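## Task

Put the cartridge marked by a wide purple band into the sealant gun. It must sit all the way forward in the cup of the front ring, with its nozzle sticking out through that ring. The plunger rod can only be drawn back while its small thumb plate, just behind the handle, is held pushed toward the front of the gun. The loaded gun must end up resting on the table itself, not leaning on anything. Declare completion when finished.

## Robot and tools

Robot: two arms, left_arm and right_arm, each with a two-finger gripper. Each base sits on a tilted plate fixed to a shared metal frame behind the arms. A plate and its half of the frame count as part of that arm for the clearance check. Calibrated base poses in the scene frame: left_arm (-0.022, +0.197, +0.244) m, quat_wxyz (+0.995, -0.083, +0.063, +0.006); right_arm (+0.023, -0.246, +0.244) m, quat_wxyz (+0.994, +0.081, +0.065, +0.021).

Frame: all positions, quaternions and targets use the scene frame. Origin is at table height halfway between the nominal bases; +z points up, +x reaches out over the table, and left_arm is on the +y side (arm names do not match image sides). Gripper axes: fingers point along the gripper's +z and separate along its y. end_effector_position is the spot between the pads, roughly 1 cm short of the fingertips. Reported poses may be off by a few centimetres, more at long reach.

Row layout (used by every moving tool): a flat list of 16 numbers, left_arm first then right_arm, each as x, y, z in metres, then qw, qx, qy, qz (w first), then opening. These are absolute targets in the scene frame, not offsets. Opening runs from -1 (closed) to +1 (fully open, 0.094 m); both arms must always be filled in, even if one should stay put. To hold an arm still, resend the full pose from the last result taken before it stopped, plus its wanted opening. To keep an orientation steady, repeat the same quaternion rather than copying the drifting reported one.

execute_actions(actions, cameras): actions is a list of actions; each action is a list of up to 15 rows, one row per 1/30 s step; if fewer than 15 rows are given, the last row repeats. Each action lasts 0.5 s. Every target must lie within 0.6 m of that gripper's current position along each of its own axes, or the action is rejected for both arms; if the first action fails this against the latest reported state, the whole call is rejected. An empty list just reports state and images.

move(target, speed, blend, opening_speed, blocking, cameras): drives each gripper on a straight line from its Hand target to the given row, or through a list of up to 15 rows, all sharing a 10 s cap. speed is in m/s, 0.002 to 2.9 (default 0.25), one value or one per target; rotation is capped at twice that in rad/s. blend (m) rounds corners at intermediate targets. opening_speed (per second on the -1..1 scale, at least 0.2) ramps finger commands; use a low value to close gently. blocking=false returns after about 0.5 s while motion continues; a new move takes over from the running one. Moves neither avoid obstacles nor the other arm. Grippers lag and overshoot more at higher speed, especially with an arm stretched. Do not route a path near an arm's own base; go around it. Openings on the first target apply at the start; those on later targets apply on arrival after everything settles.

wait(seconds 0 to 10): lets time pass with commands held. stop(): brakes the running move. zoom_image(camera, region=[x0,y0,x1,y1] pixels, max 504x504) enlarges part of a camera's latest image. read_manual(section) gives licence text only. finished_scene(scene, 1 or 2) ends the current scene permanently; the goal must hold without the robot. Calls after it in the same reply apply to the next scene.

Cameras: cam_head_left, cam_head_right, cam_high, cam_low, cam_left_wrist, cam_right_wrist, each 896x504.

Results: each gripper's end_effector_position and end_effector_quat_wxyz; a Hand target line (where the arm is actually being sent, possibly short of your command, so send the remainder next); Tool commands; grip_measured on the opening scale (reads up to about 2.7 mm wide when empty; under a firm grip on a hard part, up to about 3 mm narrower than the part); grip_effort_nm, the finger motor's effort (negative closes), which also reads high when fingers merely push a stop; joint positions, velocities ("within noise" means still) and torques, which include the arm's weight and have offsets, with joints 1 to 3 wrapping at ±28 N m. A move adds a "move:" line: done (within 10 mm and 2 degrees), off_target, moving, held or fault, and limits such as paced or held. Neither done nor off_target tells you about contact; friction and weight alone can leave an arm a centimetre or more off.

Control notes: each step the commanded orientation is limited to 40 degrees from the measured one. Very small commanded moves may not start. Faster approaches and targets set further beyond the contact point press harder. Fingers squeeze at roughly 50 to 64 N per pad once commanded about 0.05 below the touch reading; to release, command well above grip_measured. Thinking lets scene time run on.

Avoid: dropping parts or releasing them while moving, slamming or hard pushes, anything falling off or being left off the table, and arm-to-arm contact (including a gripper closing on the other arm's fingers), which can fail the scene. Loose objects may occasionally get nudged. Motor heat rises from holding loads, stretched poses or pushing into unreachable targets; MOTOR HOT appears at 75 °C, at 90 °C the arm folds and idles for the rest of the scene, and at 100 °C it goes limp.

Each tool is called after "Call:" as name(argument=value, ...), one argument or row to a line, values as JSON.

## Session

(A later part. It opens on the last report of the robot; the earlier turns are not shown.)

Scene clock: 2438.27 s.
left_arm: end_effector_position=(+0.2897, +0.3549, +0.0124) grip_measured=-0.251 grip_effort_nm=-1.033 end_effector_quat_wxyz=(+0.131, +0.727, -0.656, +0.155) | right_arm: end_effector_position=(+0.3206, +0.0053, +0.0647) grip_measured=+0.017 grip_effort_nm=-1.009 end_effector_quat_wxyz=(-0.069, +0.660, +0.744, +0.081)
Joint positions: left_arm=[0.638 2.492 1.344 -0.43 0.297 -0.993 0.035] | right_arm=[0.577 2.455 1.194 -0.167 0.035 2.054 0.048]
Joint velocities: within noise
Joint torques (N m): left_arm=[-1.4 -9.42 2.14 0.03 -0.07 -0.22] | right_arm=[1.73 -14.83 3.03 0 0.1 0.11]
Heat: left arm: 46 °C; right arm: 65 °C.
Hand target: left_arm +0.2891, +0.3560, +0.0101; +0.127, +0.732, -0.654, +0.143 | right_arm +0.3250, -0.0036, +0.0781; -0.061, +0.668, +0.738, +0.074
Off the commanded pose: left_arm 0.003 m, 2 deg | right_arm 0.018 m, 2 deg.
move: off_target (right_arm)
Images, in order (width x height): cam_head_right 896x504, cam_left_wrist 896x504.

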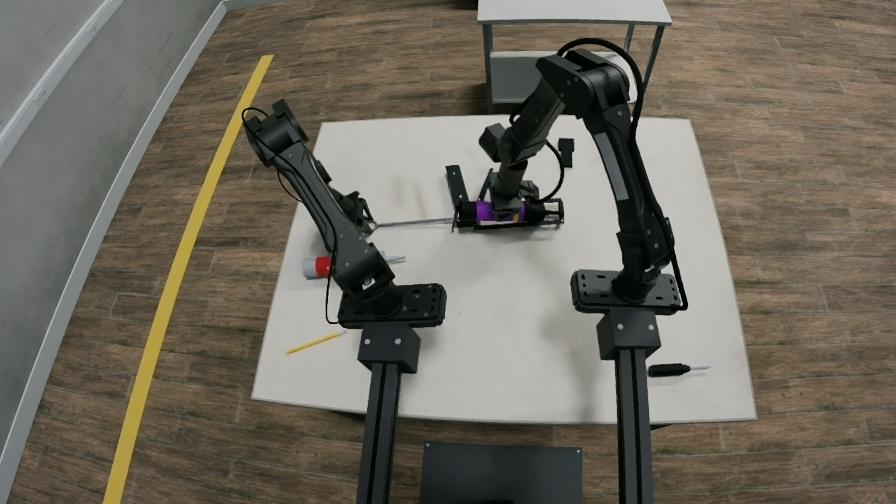

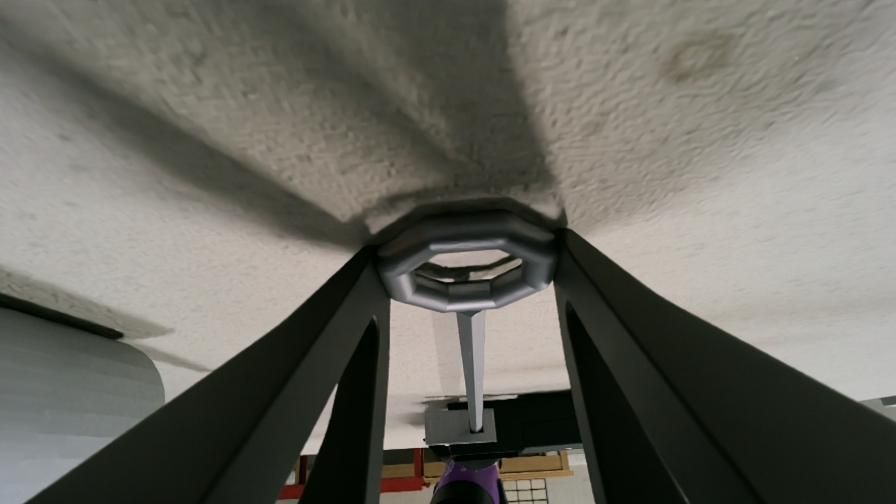

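Call:
move(
  target=[
    [0.289,0.356,0.010,0.1271,0.7324,-0.6536,0.1424,-0.45,0.327,-0.012,0.079,-0.0610,0.6717,0.7348,0.0735,-0.03],
  ],
  speed=0.06,
  cameras=["cam_head_right","cam_left_wrist"],
)

Call:
zoom_image(
  camera="cam_head_right",
  region=[500, 170, 590, 250],
)

Scene clock: 2442.13 s.
left_arm: end_effector_position=(+0.2908, +0.3531, +0.0126) grip_measured=-0.251 grip_effort_nm=-1.028 end_effector_quat_wxyz=(+0.132, +0.725, -0.658, +0.155) | right_arm: end_effector_position=(+0.3198, +0.0012, +0.0665) grip_measured=+0.017 grip_effort_nm=-1.004 end_effector_quat_wxyz=(-0.076, +0.662, +0.741, +0.081)
Joint positions: left_arm=[0.632 2.492 1.344 -0.43 0.298 -0.993 0.035] | right_arm=[0.564 2.442 1.179 -0.167 0.02 2.048 0.048]
Joint velocities: within noise
Joint torques (N m): left_arm=[-0.95 -9.51 2.18 0.03 -0.05 -0.23] | right_arm=[1.13 -14.65 2.69 0.06 0.21 0.07]
Heat: left arm: 46 °C; right arm: 68 °C.
Hand target: left_arm +0.2891, +0.3560, +0.0101; +0.127, +0.732, -0.654, +0.143 | right_arm +0.3268, -0.0116, +0.0781; -0.061, +0.672, +0.735, +0.074
Off the commanded pose: left_arm 0.004 m, 2 deg | right_arm 0.020 m, 2 deg.
move: off_target (right_arm)
Images, in order (width x height): cam_head_right 896x504, cam_left_wrist 896x504.

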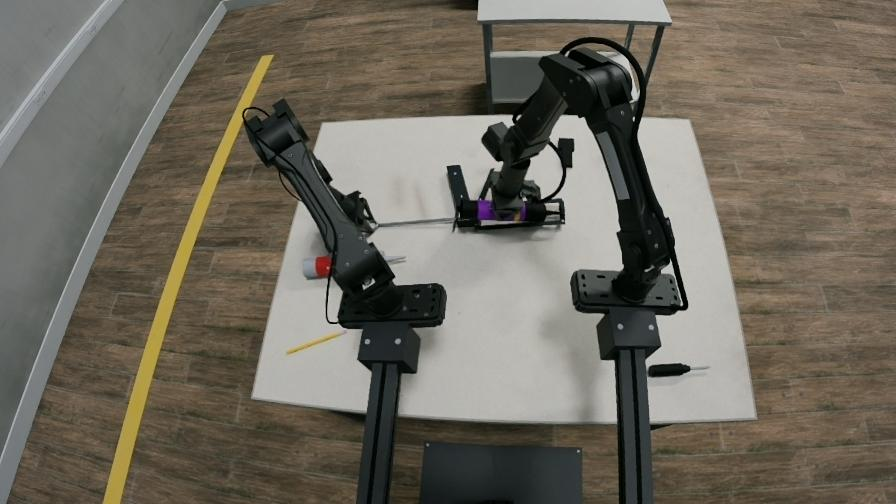

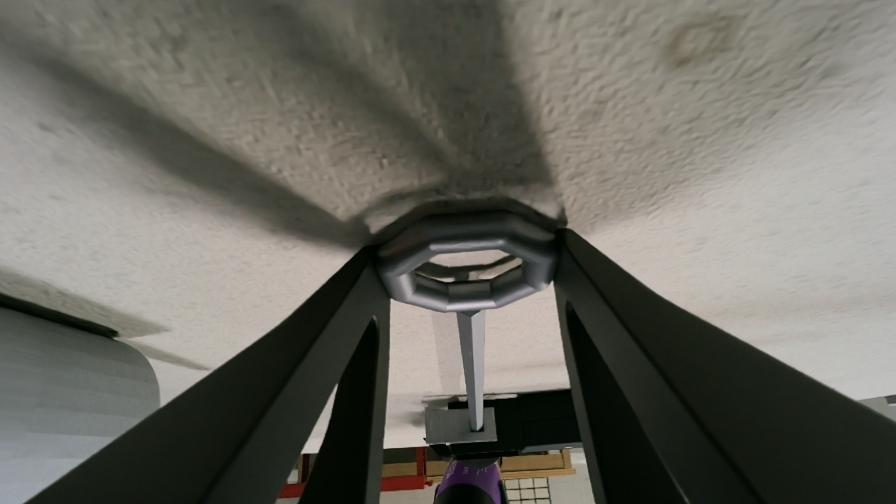

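Scaled by 5.600 from the camera's 896x504 image, which has a finer 1280x720 frame.

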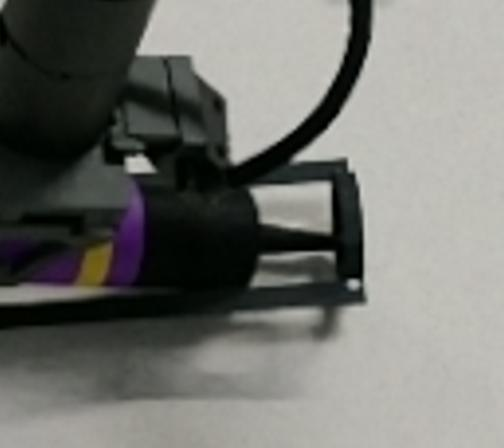

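Call:
move(
  target=[
    [0.289,0.356,0.010,0.1271,0.7324,-0.6536,0.1424,-0.45,0.322,0.018,0.084,-0.0610,0.6630,0.7425,0.0735,-0.03],
  ],
  speed=0.08,
  cameras=["cam_head_right","cam_high"],
)

Call:
zoom_image(
  camera="cam_head_right",
  region=[540, 180, 600, 235],
)

Call:
zoom_image(
  camera="cam_high",
  region=[410, 250, 490, 320],
)

Scene clock: 2448.87 s.
left_arm: end_effector_position=(+0.2909, +0.3531, +0.0126) grip_measured=-0.251 grip_effort_nm=-1.028 end_effector_quat_wxyz=(+0.131, +0.725, -0.658, +0.155) | right_arm: end_effector_position=(+0.3150, +0.0087, +0.0727) grip_measured=+0.017 grip_effort_nm=-1.004 end_effector_quat_wxyz=(-0.068, +0.663, +0.743, +0.064)
Joint positions: left_arm=[0.632 2.492 1.344 -0.43 0.298 -0.993 0.035] | right_arm=[0.603 2.442 1.216 -0.235 0.049 2.089 0.048]
Joint velocities: within noise
Joint torques (N m): left_arm=[-0.98 -9.48 2.11 0.03 -0.09 -0.24] | right_arm=[4.03 -12.11 5.98 0.23 0.03 0.09]
Heat: left arm: 46 °C; right arm: 67 °C.
Hand target: left_arm +0.2890, +0.3560, +0.0101; +0.127, +0.732, -0.654, +0.143 | right_arm +0.3218, +0.0178, +0.0839; -0.062, +0.661, +0.744, +0.074
Off the commanded pose: left_arm 0.004 m, 2 deg | right_arm 0.016 m, 1 deg.
joint sent to its limit (right arm) — joint 6 (wrist roll), upper limit. The joint targets still meet the commanded pose.
move: off_target (right_arm)
Images, in order (width x height): cam_head_right 896x504, cam_high 896x504.

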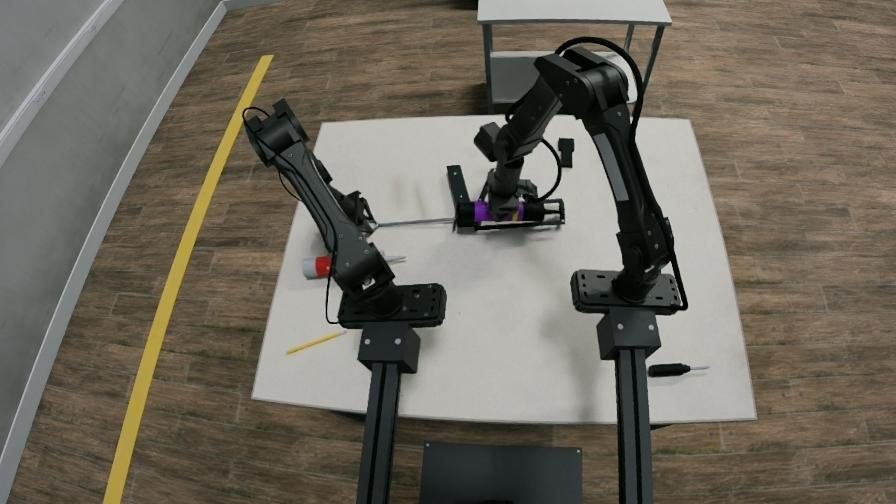

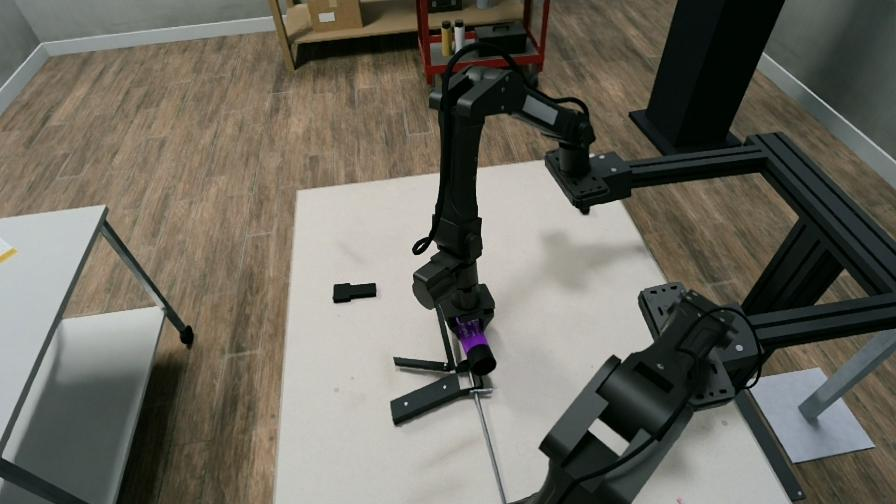

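Scaled by 8.400 from the camera's 896x504 image, which has a finer 1280x720 frame.

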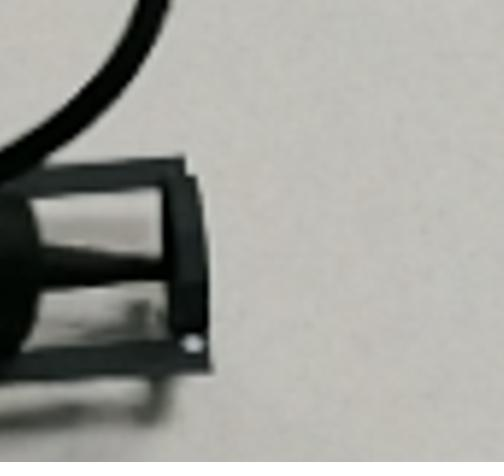

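Scaled by 6.300 from the camera's 896x504 image, which has a finer 1280x720 frame.

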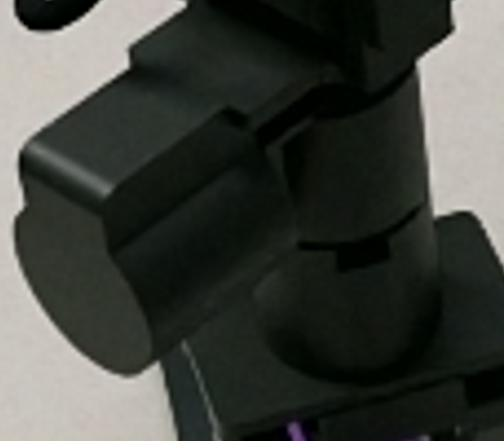

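Call:
move(
  target=[
    [0.289,0.356,0.010,0.1271,0.7324,-0.6536,0.1424,-0.45,0.330,0.014,0.076,-0.0610,0.6630,0.7425,0.0735,-0.03],
    [0.289,0.356,0.010,0.1271,0.7324,-0.6536,0.1424,-0.45,0.330,0.008,0.070,-0.0610,0.6665,0.7395,0.0735,-0.03],
  ],
  speed=0.06,
  cameras=["cam_head_right"],
)

Call:
zoom_image(
  camera="cam_head_right",
  region=[540, 180, 600, 235],
)

Scene clock: 2455.47 s.
left_arm: end_effector_position=(+0.2909, +0.3531, +0.0126) grip_measured=-0.251 grip_effort_nm=-1.033 end_effector_quat_wxyz=(+0.131, +0.725, -0.658, +0.155) | right_arm: end_effector_position=(+0.3237, +0.0053, +0.0689) grip_measured=+0.017 grip_effort_nm=-1.009 end_effector_quat_wxyz=(-0.066, +0.666, +0.740, +0.065)
Joint positions: left_arm=[0.632 2.492 1.344 -0.43 0.298 -0.993 0.035] | right_arm=[0.581 2.458 1.24 -0.239 0.05 2.076 0.048]
Joint velocities: within noise
Joint torques (N m): left_arm=[-0.92 -9.46 2.17 0.02 -0.05 -0.22] | right_arm=[2.48 -10.58 4.57 0.54 0 -0.01]
Heat: left arm: 46 °C; right arm: 66 °C.
Hand target: left_arm +0.2890, +0.3560, +0.0101; +0.127, +0.732, -0.654, +0.143 | right_arm +0.3299, +0.0080, +0.0701; -0.061, +0.666, +0.739, +0.073
Off the commanded pose: left_arm 0.004 m, 2 deg | right_arm 0.007 m, 1 deg.
move: done
Images, in order (width x height): cam_head_right 896x504.

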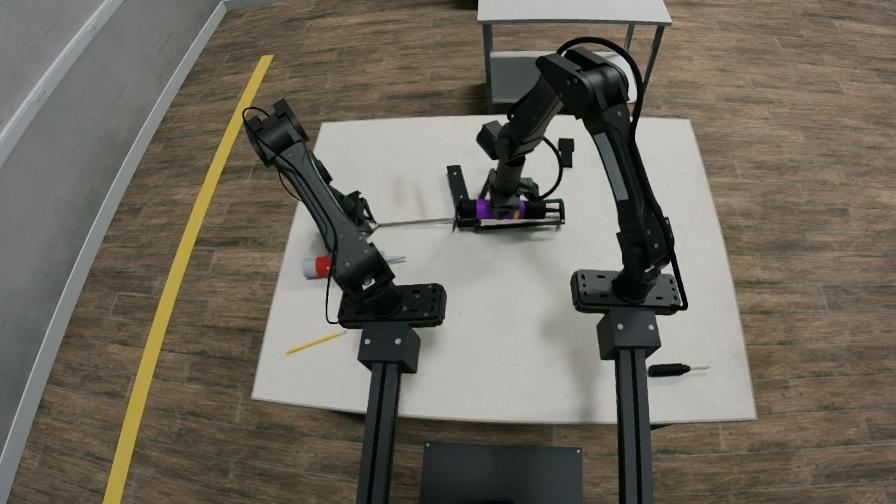

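Scaled by 8.400 from the camera's 896x504 image, which has a finer 1280x720 frame.

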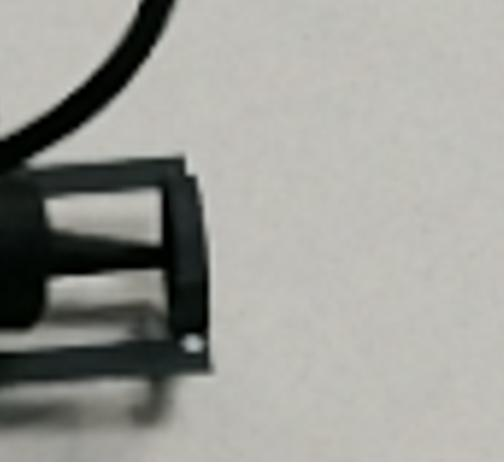

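Call:
move(
  target=[
    [0.289,0.356,0.010,0.1271,0.7324,-0.6536,0.1424,-0.45,0.331,0.008,0.066,-0.0640,0.6665,0.7395,0.0765,-0.03],
    [0.289,0.356,0.010,0.1271,0.7324,-0.6536,0.1424,-0.45,0.332,-0.008,0.066,-0.0640,0.6690,0.7372,0.0765,-0.03],
  ],
  speed=0.06,
  cameras=["cam_head_right"],
)

Call:
zoom_image(
  camera="cam_head_right",
  region=[540, 180, 600, 235],
)

Scene clock: 2461.93 s.
left_arm: end_effector_position=(+0.2909, +0.3531, +0.0126) grip_measured=-0.251 grip_effort_nm=-1.028 end_effector_quat_wxyz=(+0.131, +0.725, -0.658, +0.155) | right_arm: end_effector_position=(+0.3237, -0.0083, +0.0604) grip_measured=+0.017 grip_effort_nm=-1.009 end_effector_quat_wxyz=(-0.068, +0.668, +0.739, +0.061)
Joint positions: left_arm=[0.632 2.492 1.344 -0.43 0.298 -0.993 0.035] | right_arm=[0.546 2.465 1.213 -0.211 0.044 2.045 0.048]
Joint velocities: within noise
Joint torques (N m): left_arm=[-0.98 -9.33 2.21 0.05 -0.04 -0.21] | right_arm=[1.74 -12.25 2.97 0.6 -0.07 -0.06]
Heat: left arm: 46 °C; right arm: 65 °C.
Hand target: left_arm +0.2890, +0.3560, +0.0101; +0.127, +0.732, -0.654, +0.143 | right_arm +0.3319, -0.0082, +0.0659; -0.064, +0.669, +0.737, +0.076
Off the commanded pose: left_arm 0.004 m, 2 deg | right_arm 0.010 m, 2 deg.
move: done
Images, in order (width x height): cam_head_right 896x504.

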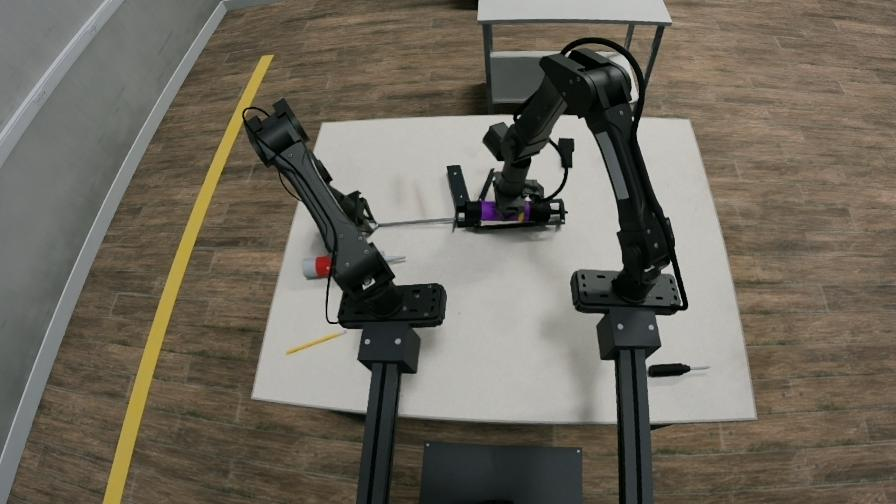

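Scaled by 8.400 from the camera's 896x504 image, which has a finer 1280x720 frame.

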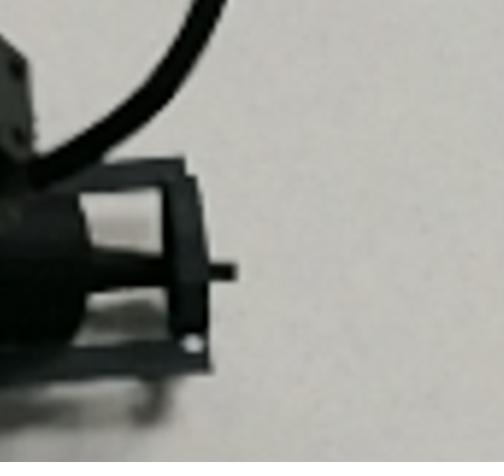

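Call:
move(
  target=[
    [0.289,0.356,0.010,0.1271,0.7324,-0.6536,0.1424,-0.45,0.338,-0.023,0.064,-0.0632,0.6841,0.7228,0.0780,-0.03],
  ],
  speed=0.06,
  cameras=["cam_head_right","cam_left_wrist"],
)

Call:
zoom_image(
  camera="cam_head_right",
  region=[500, 170, 590, 250],
)

Call:
zoom_image(
  camera="cam_left_wrist",
  region=[400, 380, 560, 504],
)

Scene clock: 2467.17 s.
left_arm: end_effector_position=(+0.2909, +0.3531, +0.0126) grip_measured=-0.251 grip_effort_nm=-1.033 end_effector_quat_wxyz=(+0.131, +0.725, -0.658, +0.155) | right_arm: end_effector_position=(+0.3258, -0.0188, +0.0589) grip_measured=+0.017 grip_effort_nm=-1.013 end_effector_quat_wxyz=(-0.075, +0.675, +0.731, +0.064)
Joint positions: left_arm=[0.632 2.492 1.344 -0.43 0.298 -0.993 0.035] | right_arm=[0.512 2.454 1.189 -0.194 0.026 2.032 0.048]
Joint velocities: within noise
Joint torques (N m): left_arm=[-1.02 -9.36 2.24 0.01 -0.08 -0.21] | right_arm=[1.05 -12.34 2.8 0.64 0.03 0.05]
Heat: left arm: 46 °C; right arm: 65 °C.
Hand target: left_arm +0.2890, +0.3560, +0.0101; +0.127, +0.732, -0.654, +0.143 | right_arm +0.3380, -0.0231, +0.0641; -0.063, +0.684, +0.723, +0.078
Off the commanded pose: left_arm 0.004 m, 2 deg | right_arm 0.014 m, 3 deg.
move: off_target (right_arm)
Images, in order (width x height): cam_head_right 896x504, cam_left_wrist 896x504.

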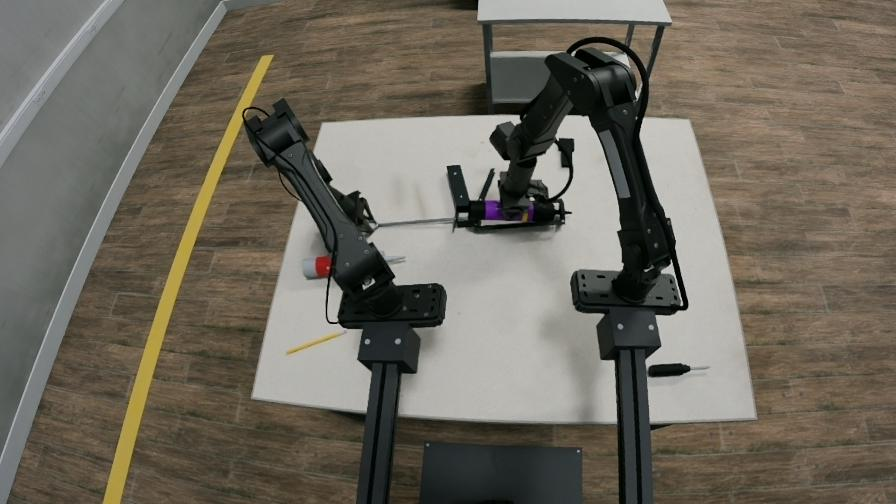

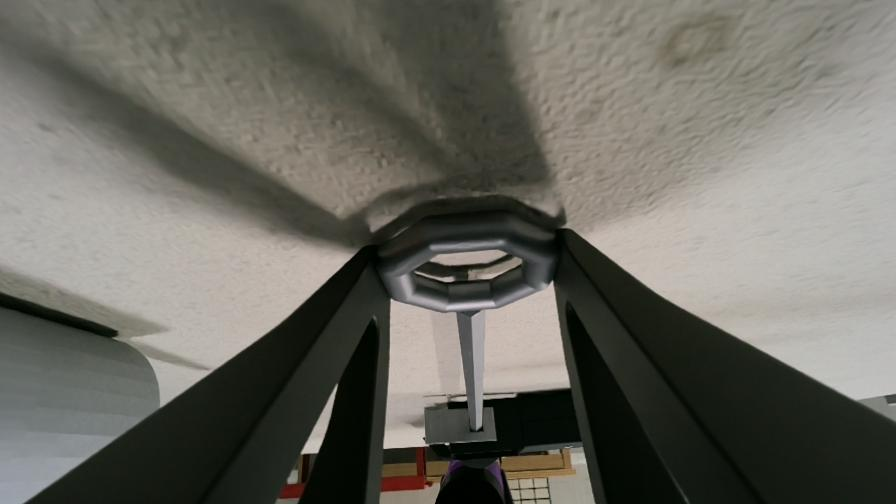

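Scaled by 5.600 from the camera's 896x504 image, which has a finer 1280x720 frame.

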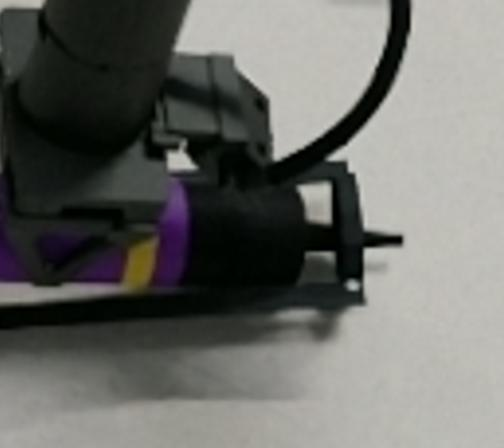

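Scaled by 3.150 from the camera's 896x504 image, which has a finer 1280x720 frame.

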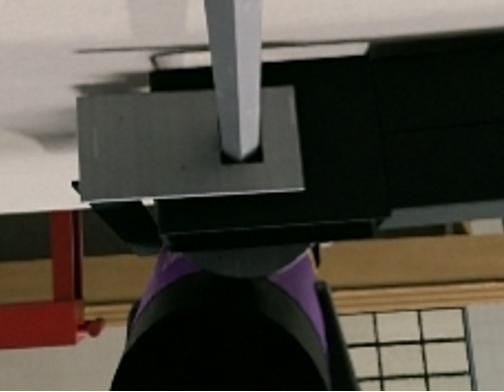

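Call:
move(
  target=[
    [0.289,0.356,0.010,0.1271,0.7324,-0.6536,0.1424,-0.45,0.343,-0.027,0.065,-0.0632,0.6841,0.7228,0.0780,-0.03],
  ],
  speed=0.06,
  cameras=["cam_head_right","cam_left_wrist"],
)

Call:
zoom_image(
  camera="cam_head_right",
  region=[500, 170, 590, 250],
)

Call:
zoom_image(
  camera="cam_left_wrist",
  region=[440, 420, 540, 504],
)

Scene clock: 2470.40 s.
left_arm: end_effector_position=(+0.2909, +0.3531, +0.0126) grip_measured=-0.251 grip_effort_nm=-1.028 end_effector_quat_wxyz=(+0.131, +0.725, -0.658, +0.155) | right_arm: end_effector_position=(+0.3282, -0.0220, +0.0586) grip_measured=+0.017 grip_effort_nm=-1.009 end_effector_quat_wxyz=(-0.078, +0.676, +0.730, +0.065)
Joint positions: left_arm=[0.632 2.492 1.344 -0.43 0.298 -0.993 0.035] | right_arm=[0.498 2.452 1.189 -0.194 0.02 2.023 0.048]
Joint velocities: within noise
Joint torques (N m): left_arm=[-0.91 -9.33 2.24 0.04 -0.06 -0.23] | right_arm=[0.95 -12.41 3.58 0.53 0.1 -0.02]
Heat: left arm: 46 °C; right arm: 65 °C.
Hand target: left_arm +0.2890, +0.3560, +0.0101; +0.127, +0.732, -0.654, +0.143 | right_arm +0.3429, -0.0271, +0.0650; -0.063, +0.684, +0.722, +0.078
Off the commanded pose: left_arm 0.004 m, 2 deg | right_arm 0.017 m, 3 deg.
move: off_target (right_arm)
Images, in order (width x height): cam_head_right 896x504, cam_left_wrist 896x504.

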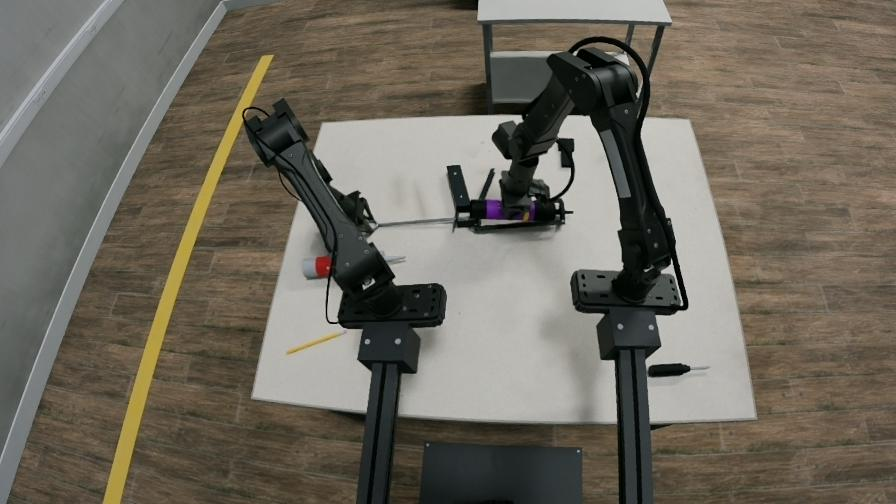

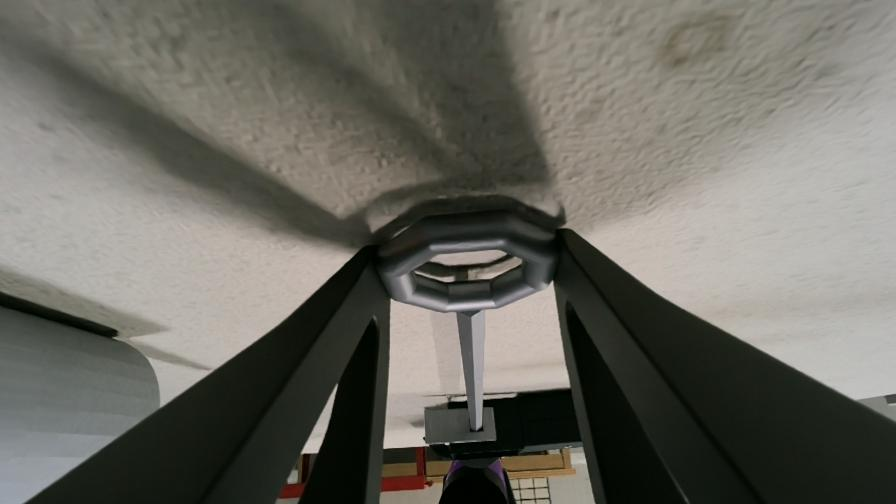

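Scaled by 5.600 from the camera's 896x504 image, which has a finer 1280x720 frame.

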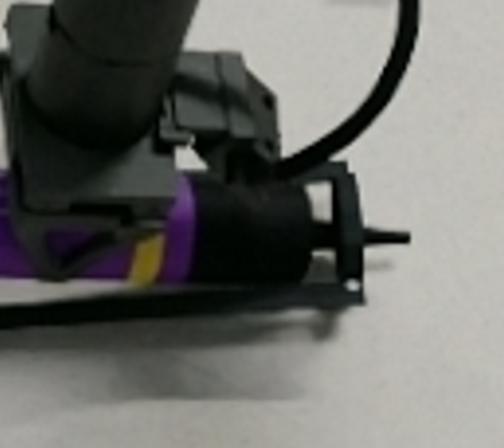

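Scaled by 5.040 from the camera's 896x504 image, which has a finer 1280x720 frame.

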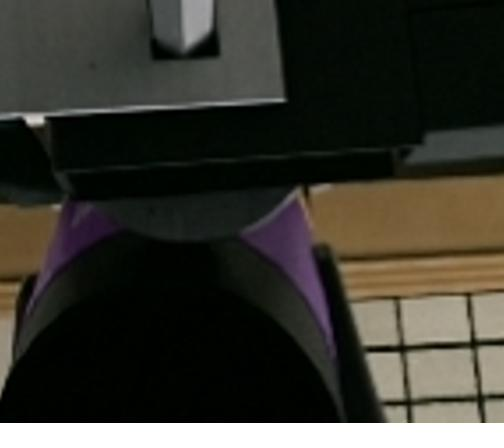

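Call:
move(
  target=[
    [0.289,0.356,0.010,0.1271,0.7324,-0.6536,0.1424,-0.45,0.343,-0.035,0.063,-0.0632,0.6841,0.7228,0.0780,-0.03],
  ],
  speed=0.06,
  cameras=["cam_head_right","cam_left_wrist"],
)

Call:
zoom_image(
  camera="cam_head_right",
  region=[500, 170, 590, 250],
)

Call:
zoom_image(
  camera="cam_left_wrist",
  region=[440, 420, 540, 504],
)

Scene clock: 2474.03 s.
left_arm: end_effector_position=(+0.2909, +0.3531, +0.0126) grip_measured=-0.251 grip_effort_nm=-1.028 end_effector_quat_wxyz=(+0.131, +0.725, -0.658, +0.156) | right_arm: end_effector_position=(+0.3303, -0.0304, +0.0576) grip_measured=+0.017 grip_effort_nm=-1.009 end_effector_quat_wxyz=(-0.078, +0.679, +0.727, +0.063)
Joint positions: left_arm=[0.632 2.492 1.344 -0.43 0.298 -0.993 0.035] | right_arm=[0.475 2.446 1.179 -0.192 0.016 2.008 0.048]
Joint velocities: within noise
Joint torques (N m): left_arm=[-0.94 -9.47 2.18 0.07 -0.05 -0.24] | right_arm=[1.24 -12.34 2.85 0.59 0.09 -0.06]
Heat: left arm: 46 °C; right arm: 65 °C.
Hand target: left_arm +0.2891, +0.3560, +0.0101; +0.127, +0.732, -0.654, +0.143 | right_arm +0.3430, -0.0350, +0.0631; -0.063, +0.684, +0.723, +0.078
Off the commanded pose: left_arm 0.004 m, 2 deg | right_arm 0.015 m, 3 deg.
move: off_target (right_arm)
Images, in order (width x height): cam_head_right 896x504, cam_left_wrist 896x504.

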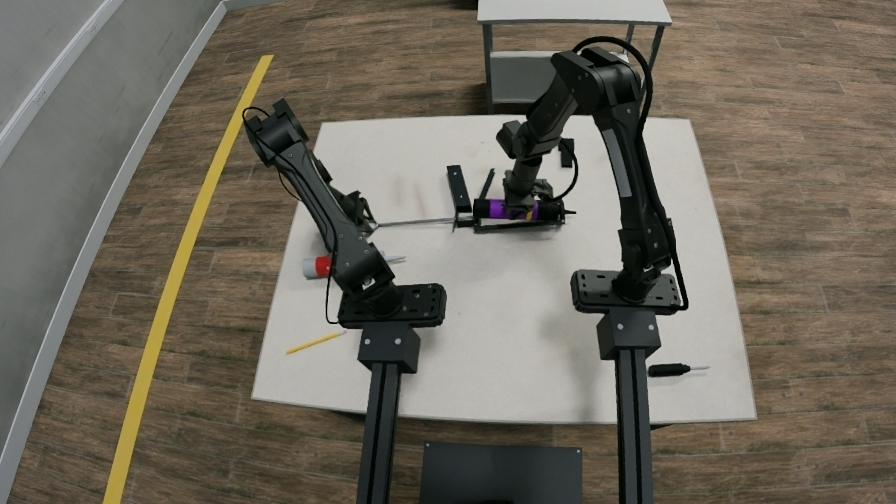

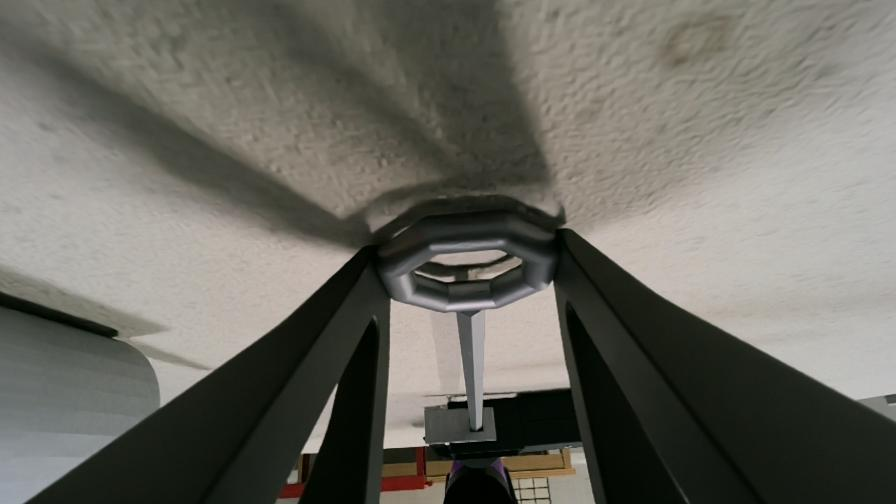

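Scaled by 5.600 from the camera's 896x504 image, which has a finer 1280x720 frame.

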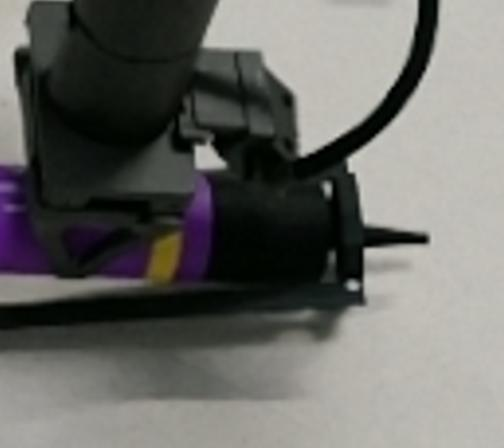

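Scaled by 5.040 from the camera's 896x504 image, which has a finer 1280x720 frame.

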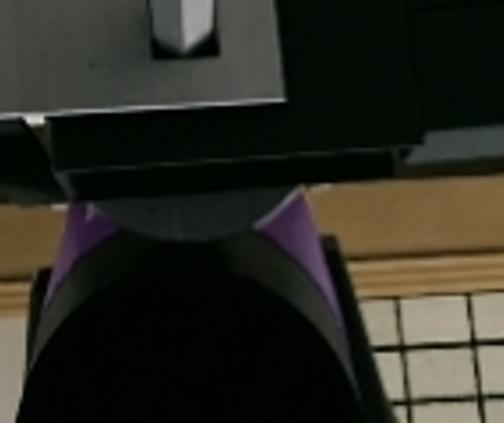

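Call:
move(
  target=[
    [0.289,0.356,0.010,0.1271,0.7324,-0.6536,0.1424,-0.45,0.342,-0.042,0.061,-0.0632,0.6841,0.7228,0.0780,-0.03],
  ],
  speed=0.05,
  cameras=["cam_head_right","cam_left_wrist"],
)

Call:
zoom_image(
  camera="cam_head_right",
  region=[500, 170, 590, 250],
)

Call:
zoom_image(
  camera="cam_left_wrist",
  region=[440, 420, 540, 504],
)

Scene clock: 2478.50 s.
left_arm: end_effector_position=(+0.2909, +0.3531, +0.0126) grip_measured=-0.251 grip_effort_nm=-1.028 end_effector_quat_wxyz=(+0.131, +0.725, -0.658, +0.156) | right_arm: end_effector_position=(+0.3308, -0.0368, +0.0566) grip_measured=+0.017 grip_effort_nm=-1.004 end_effector_quat_wxyz=(-0.077, +0.680, +0.726, +0.065)
Joint positions: left_arm=[0.632 2.492 1.344 -0.43 0.298 -0.993 0.035] | right_arm=[0.459 2.439 1.16 -0.175 0.016 1.994 0.048]
Joint velocities: within noise
Joint torques (N m): left_arm=[-0.96 -9.43 2.07 0.04 -0.08 -0.22] | right_arm=[1.06 -12.04 2.63 0.62 0.06 -0.08]
Heat: left arm: 46 °C; right arm: 65 °C.
Hand target: left_arm +0.2891, +0.3560, +0.0101; +0.127, +0.732, -0.654, +0.143 | right_arm +0.3419, -0.0421, +0.0611; -0.063, +0.684, +0.722, +0.078
Off the commanded pose: left_arm 0.004 m, 2 deg | right_arm 0.013 m, 2 deg.
move: off_target (right_arm)
Images, in order (width x height): cam_head_right 896x504, cam_left_wrist 896x504.

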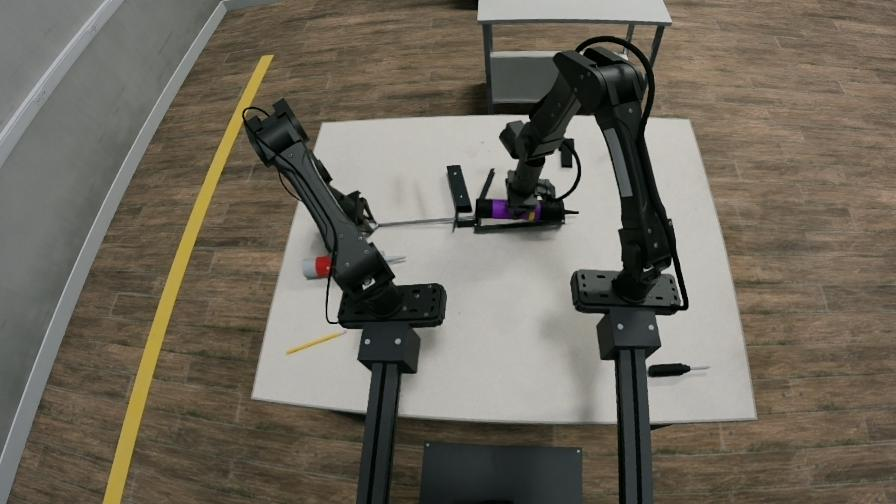

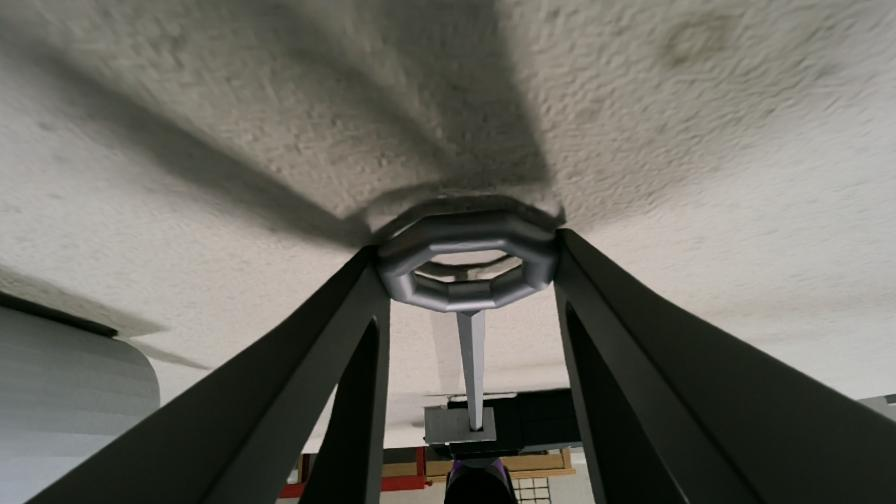

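Scaled by 5.600 from the camera's 896x504 image, which has a finer 1280x720 frame.

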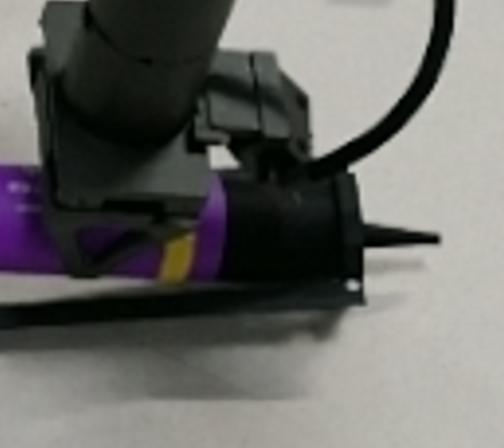

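Scaled by 5.040 from the camera's 896x504 image, which has a finer 1280x720 frame.

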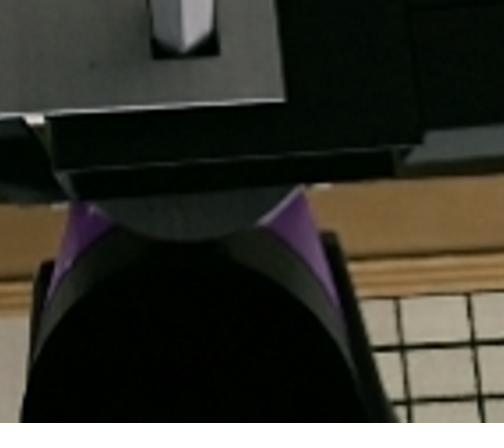

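Call:
move(
  target=[
    [0.289,0.356,0.010,0.1271,0.7324,-0.6536,0.1424,-0.45,0.342,-0.050,0.061,-0.0658,0.6830,0.7230,0.0817,-0.03],
  ],
  speed=0.05,
  cameras=["cam_head_right","cam_left_wrist"],
)

Call:
zoom_image(
  camera="cam_head_right",
  region=[500, 170, 590, 250],
)

Call:
zoom_image(
  camera="cam_left_wrist",
  region=[440, 420, 540, 504],
)

Scene clock: 2482.87 s.
left_arm: end_effector_position=(+0.2909, +0.3531, +0.0126) grip_measured=-0.251 grip_effort_nm=-1.033 end_effector_quat_wxyz=(+0.131, +0.725, -0.658, +0.156) | right_arm: end_effector_position=(+0.3313, -0.0430, +0.0557) grip_measured=+0.017 grip_effort_nm=-1.004 end_effector_quat_wxyz=(-0.079, +0.679, +0.726, +0.071)
Joint positions: left_arm=[0.632 2.492 1.344 -0.43 0.298 -0.993 0.035] | right_arm=[0.439 2.429 1.134 -0.149 0.005 1.973 0.048]
Joint velocities: within noise
Joint torques (N m): left_arm=[-0.79 -9.48 2.24 0.02 -0.07 -0.26] | right_arm=[0.85 -12.21 2.47 0.55 0.03 -0.14]
Heat: left arm: 46 °C; right arm: 67 °C.
Hand target: left_arm +0.2891, +0.3560, +0.0101; +0.127, +0.732, -0.654, +0.143 | right_arm +0.3419, -0.0499, +0.0610; -0.066, +0.683, +0.723, +0.081
Off the commanded pose: left_arm 0.004 m, 2 deg | right_arm 0.014 m, 2 deg.
move: off_target (right_arm)
Images, in order (width x height): cam_head_right 896x504, cam_left_wrist 896x504.

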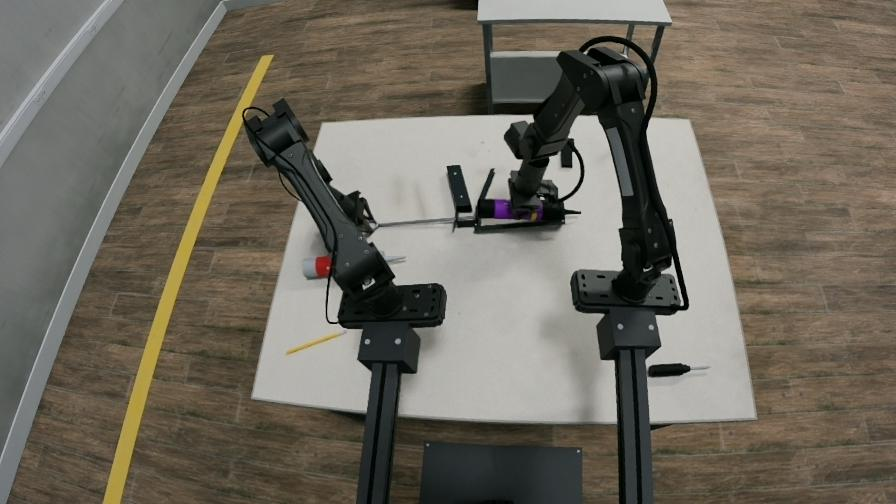

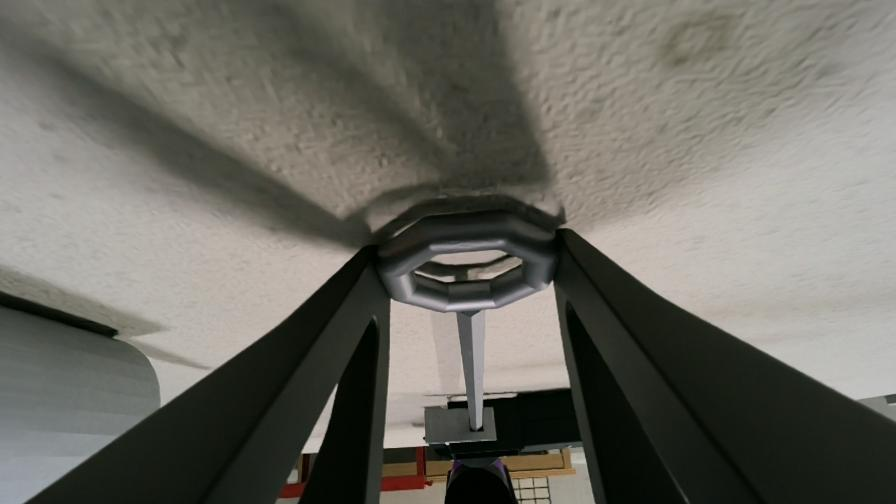

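Scaled by 5.600 from the camera's 896x504 image, which has a finer 1280x720 frame.

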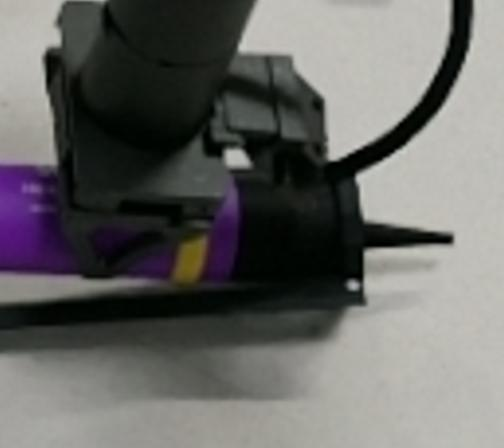

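Scaled by 5.040 from the camera's 896x504 image, which has a finer 1280x720 frame.

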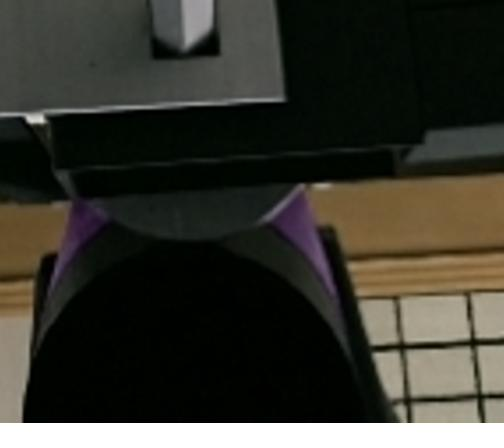

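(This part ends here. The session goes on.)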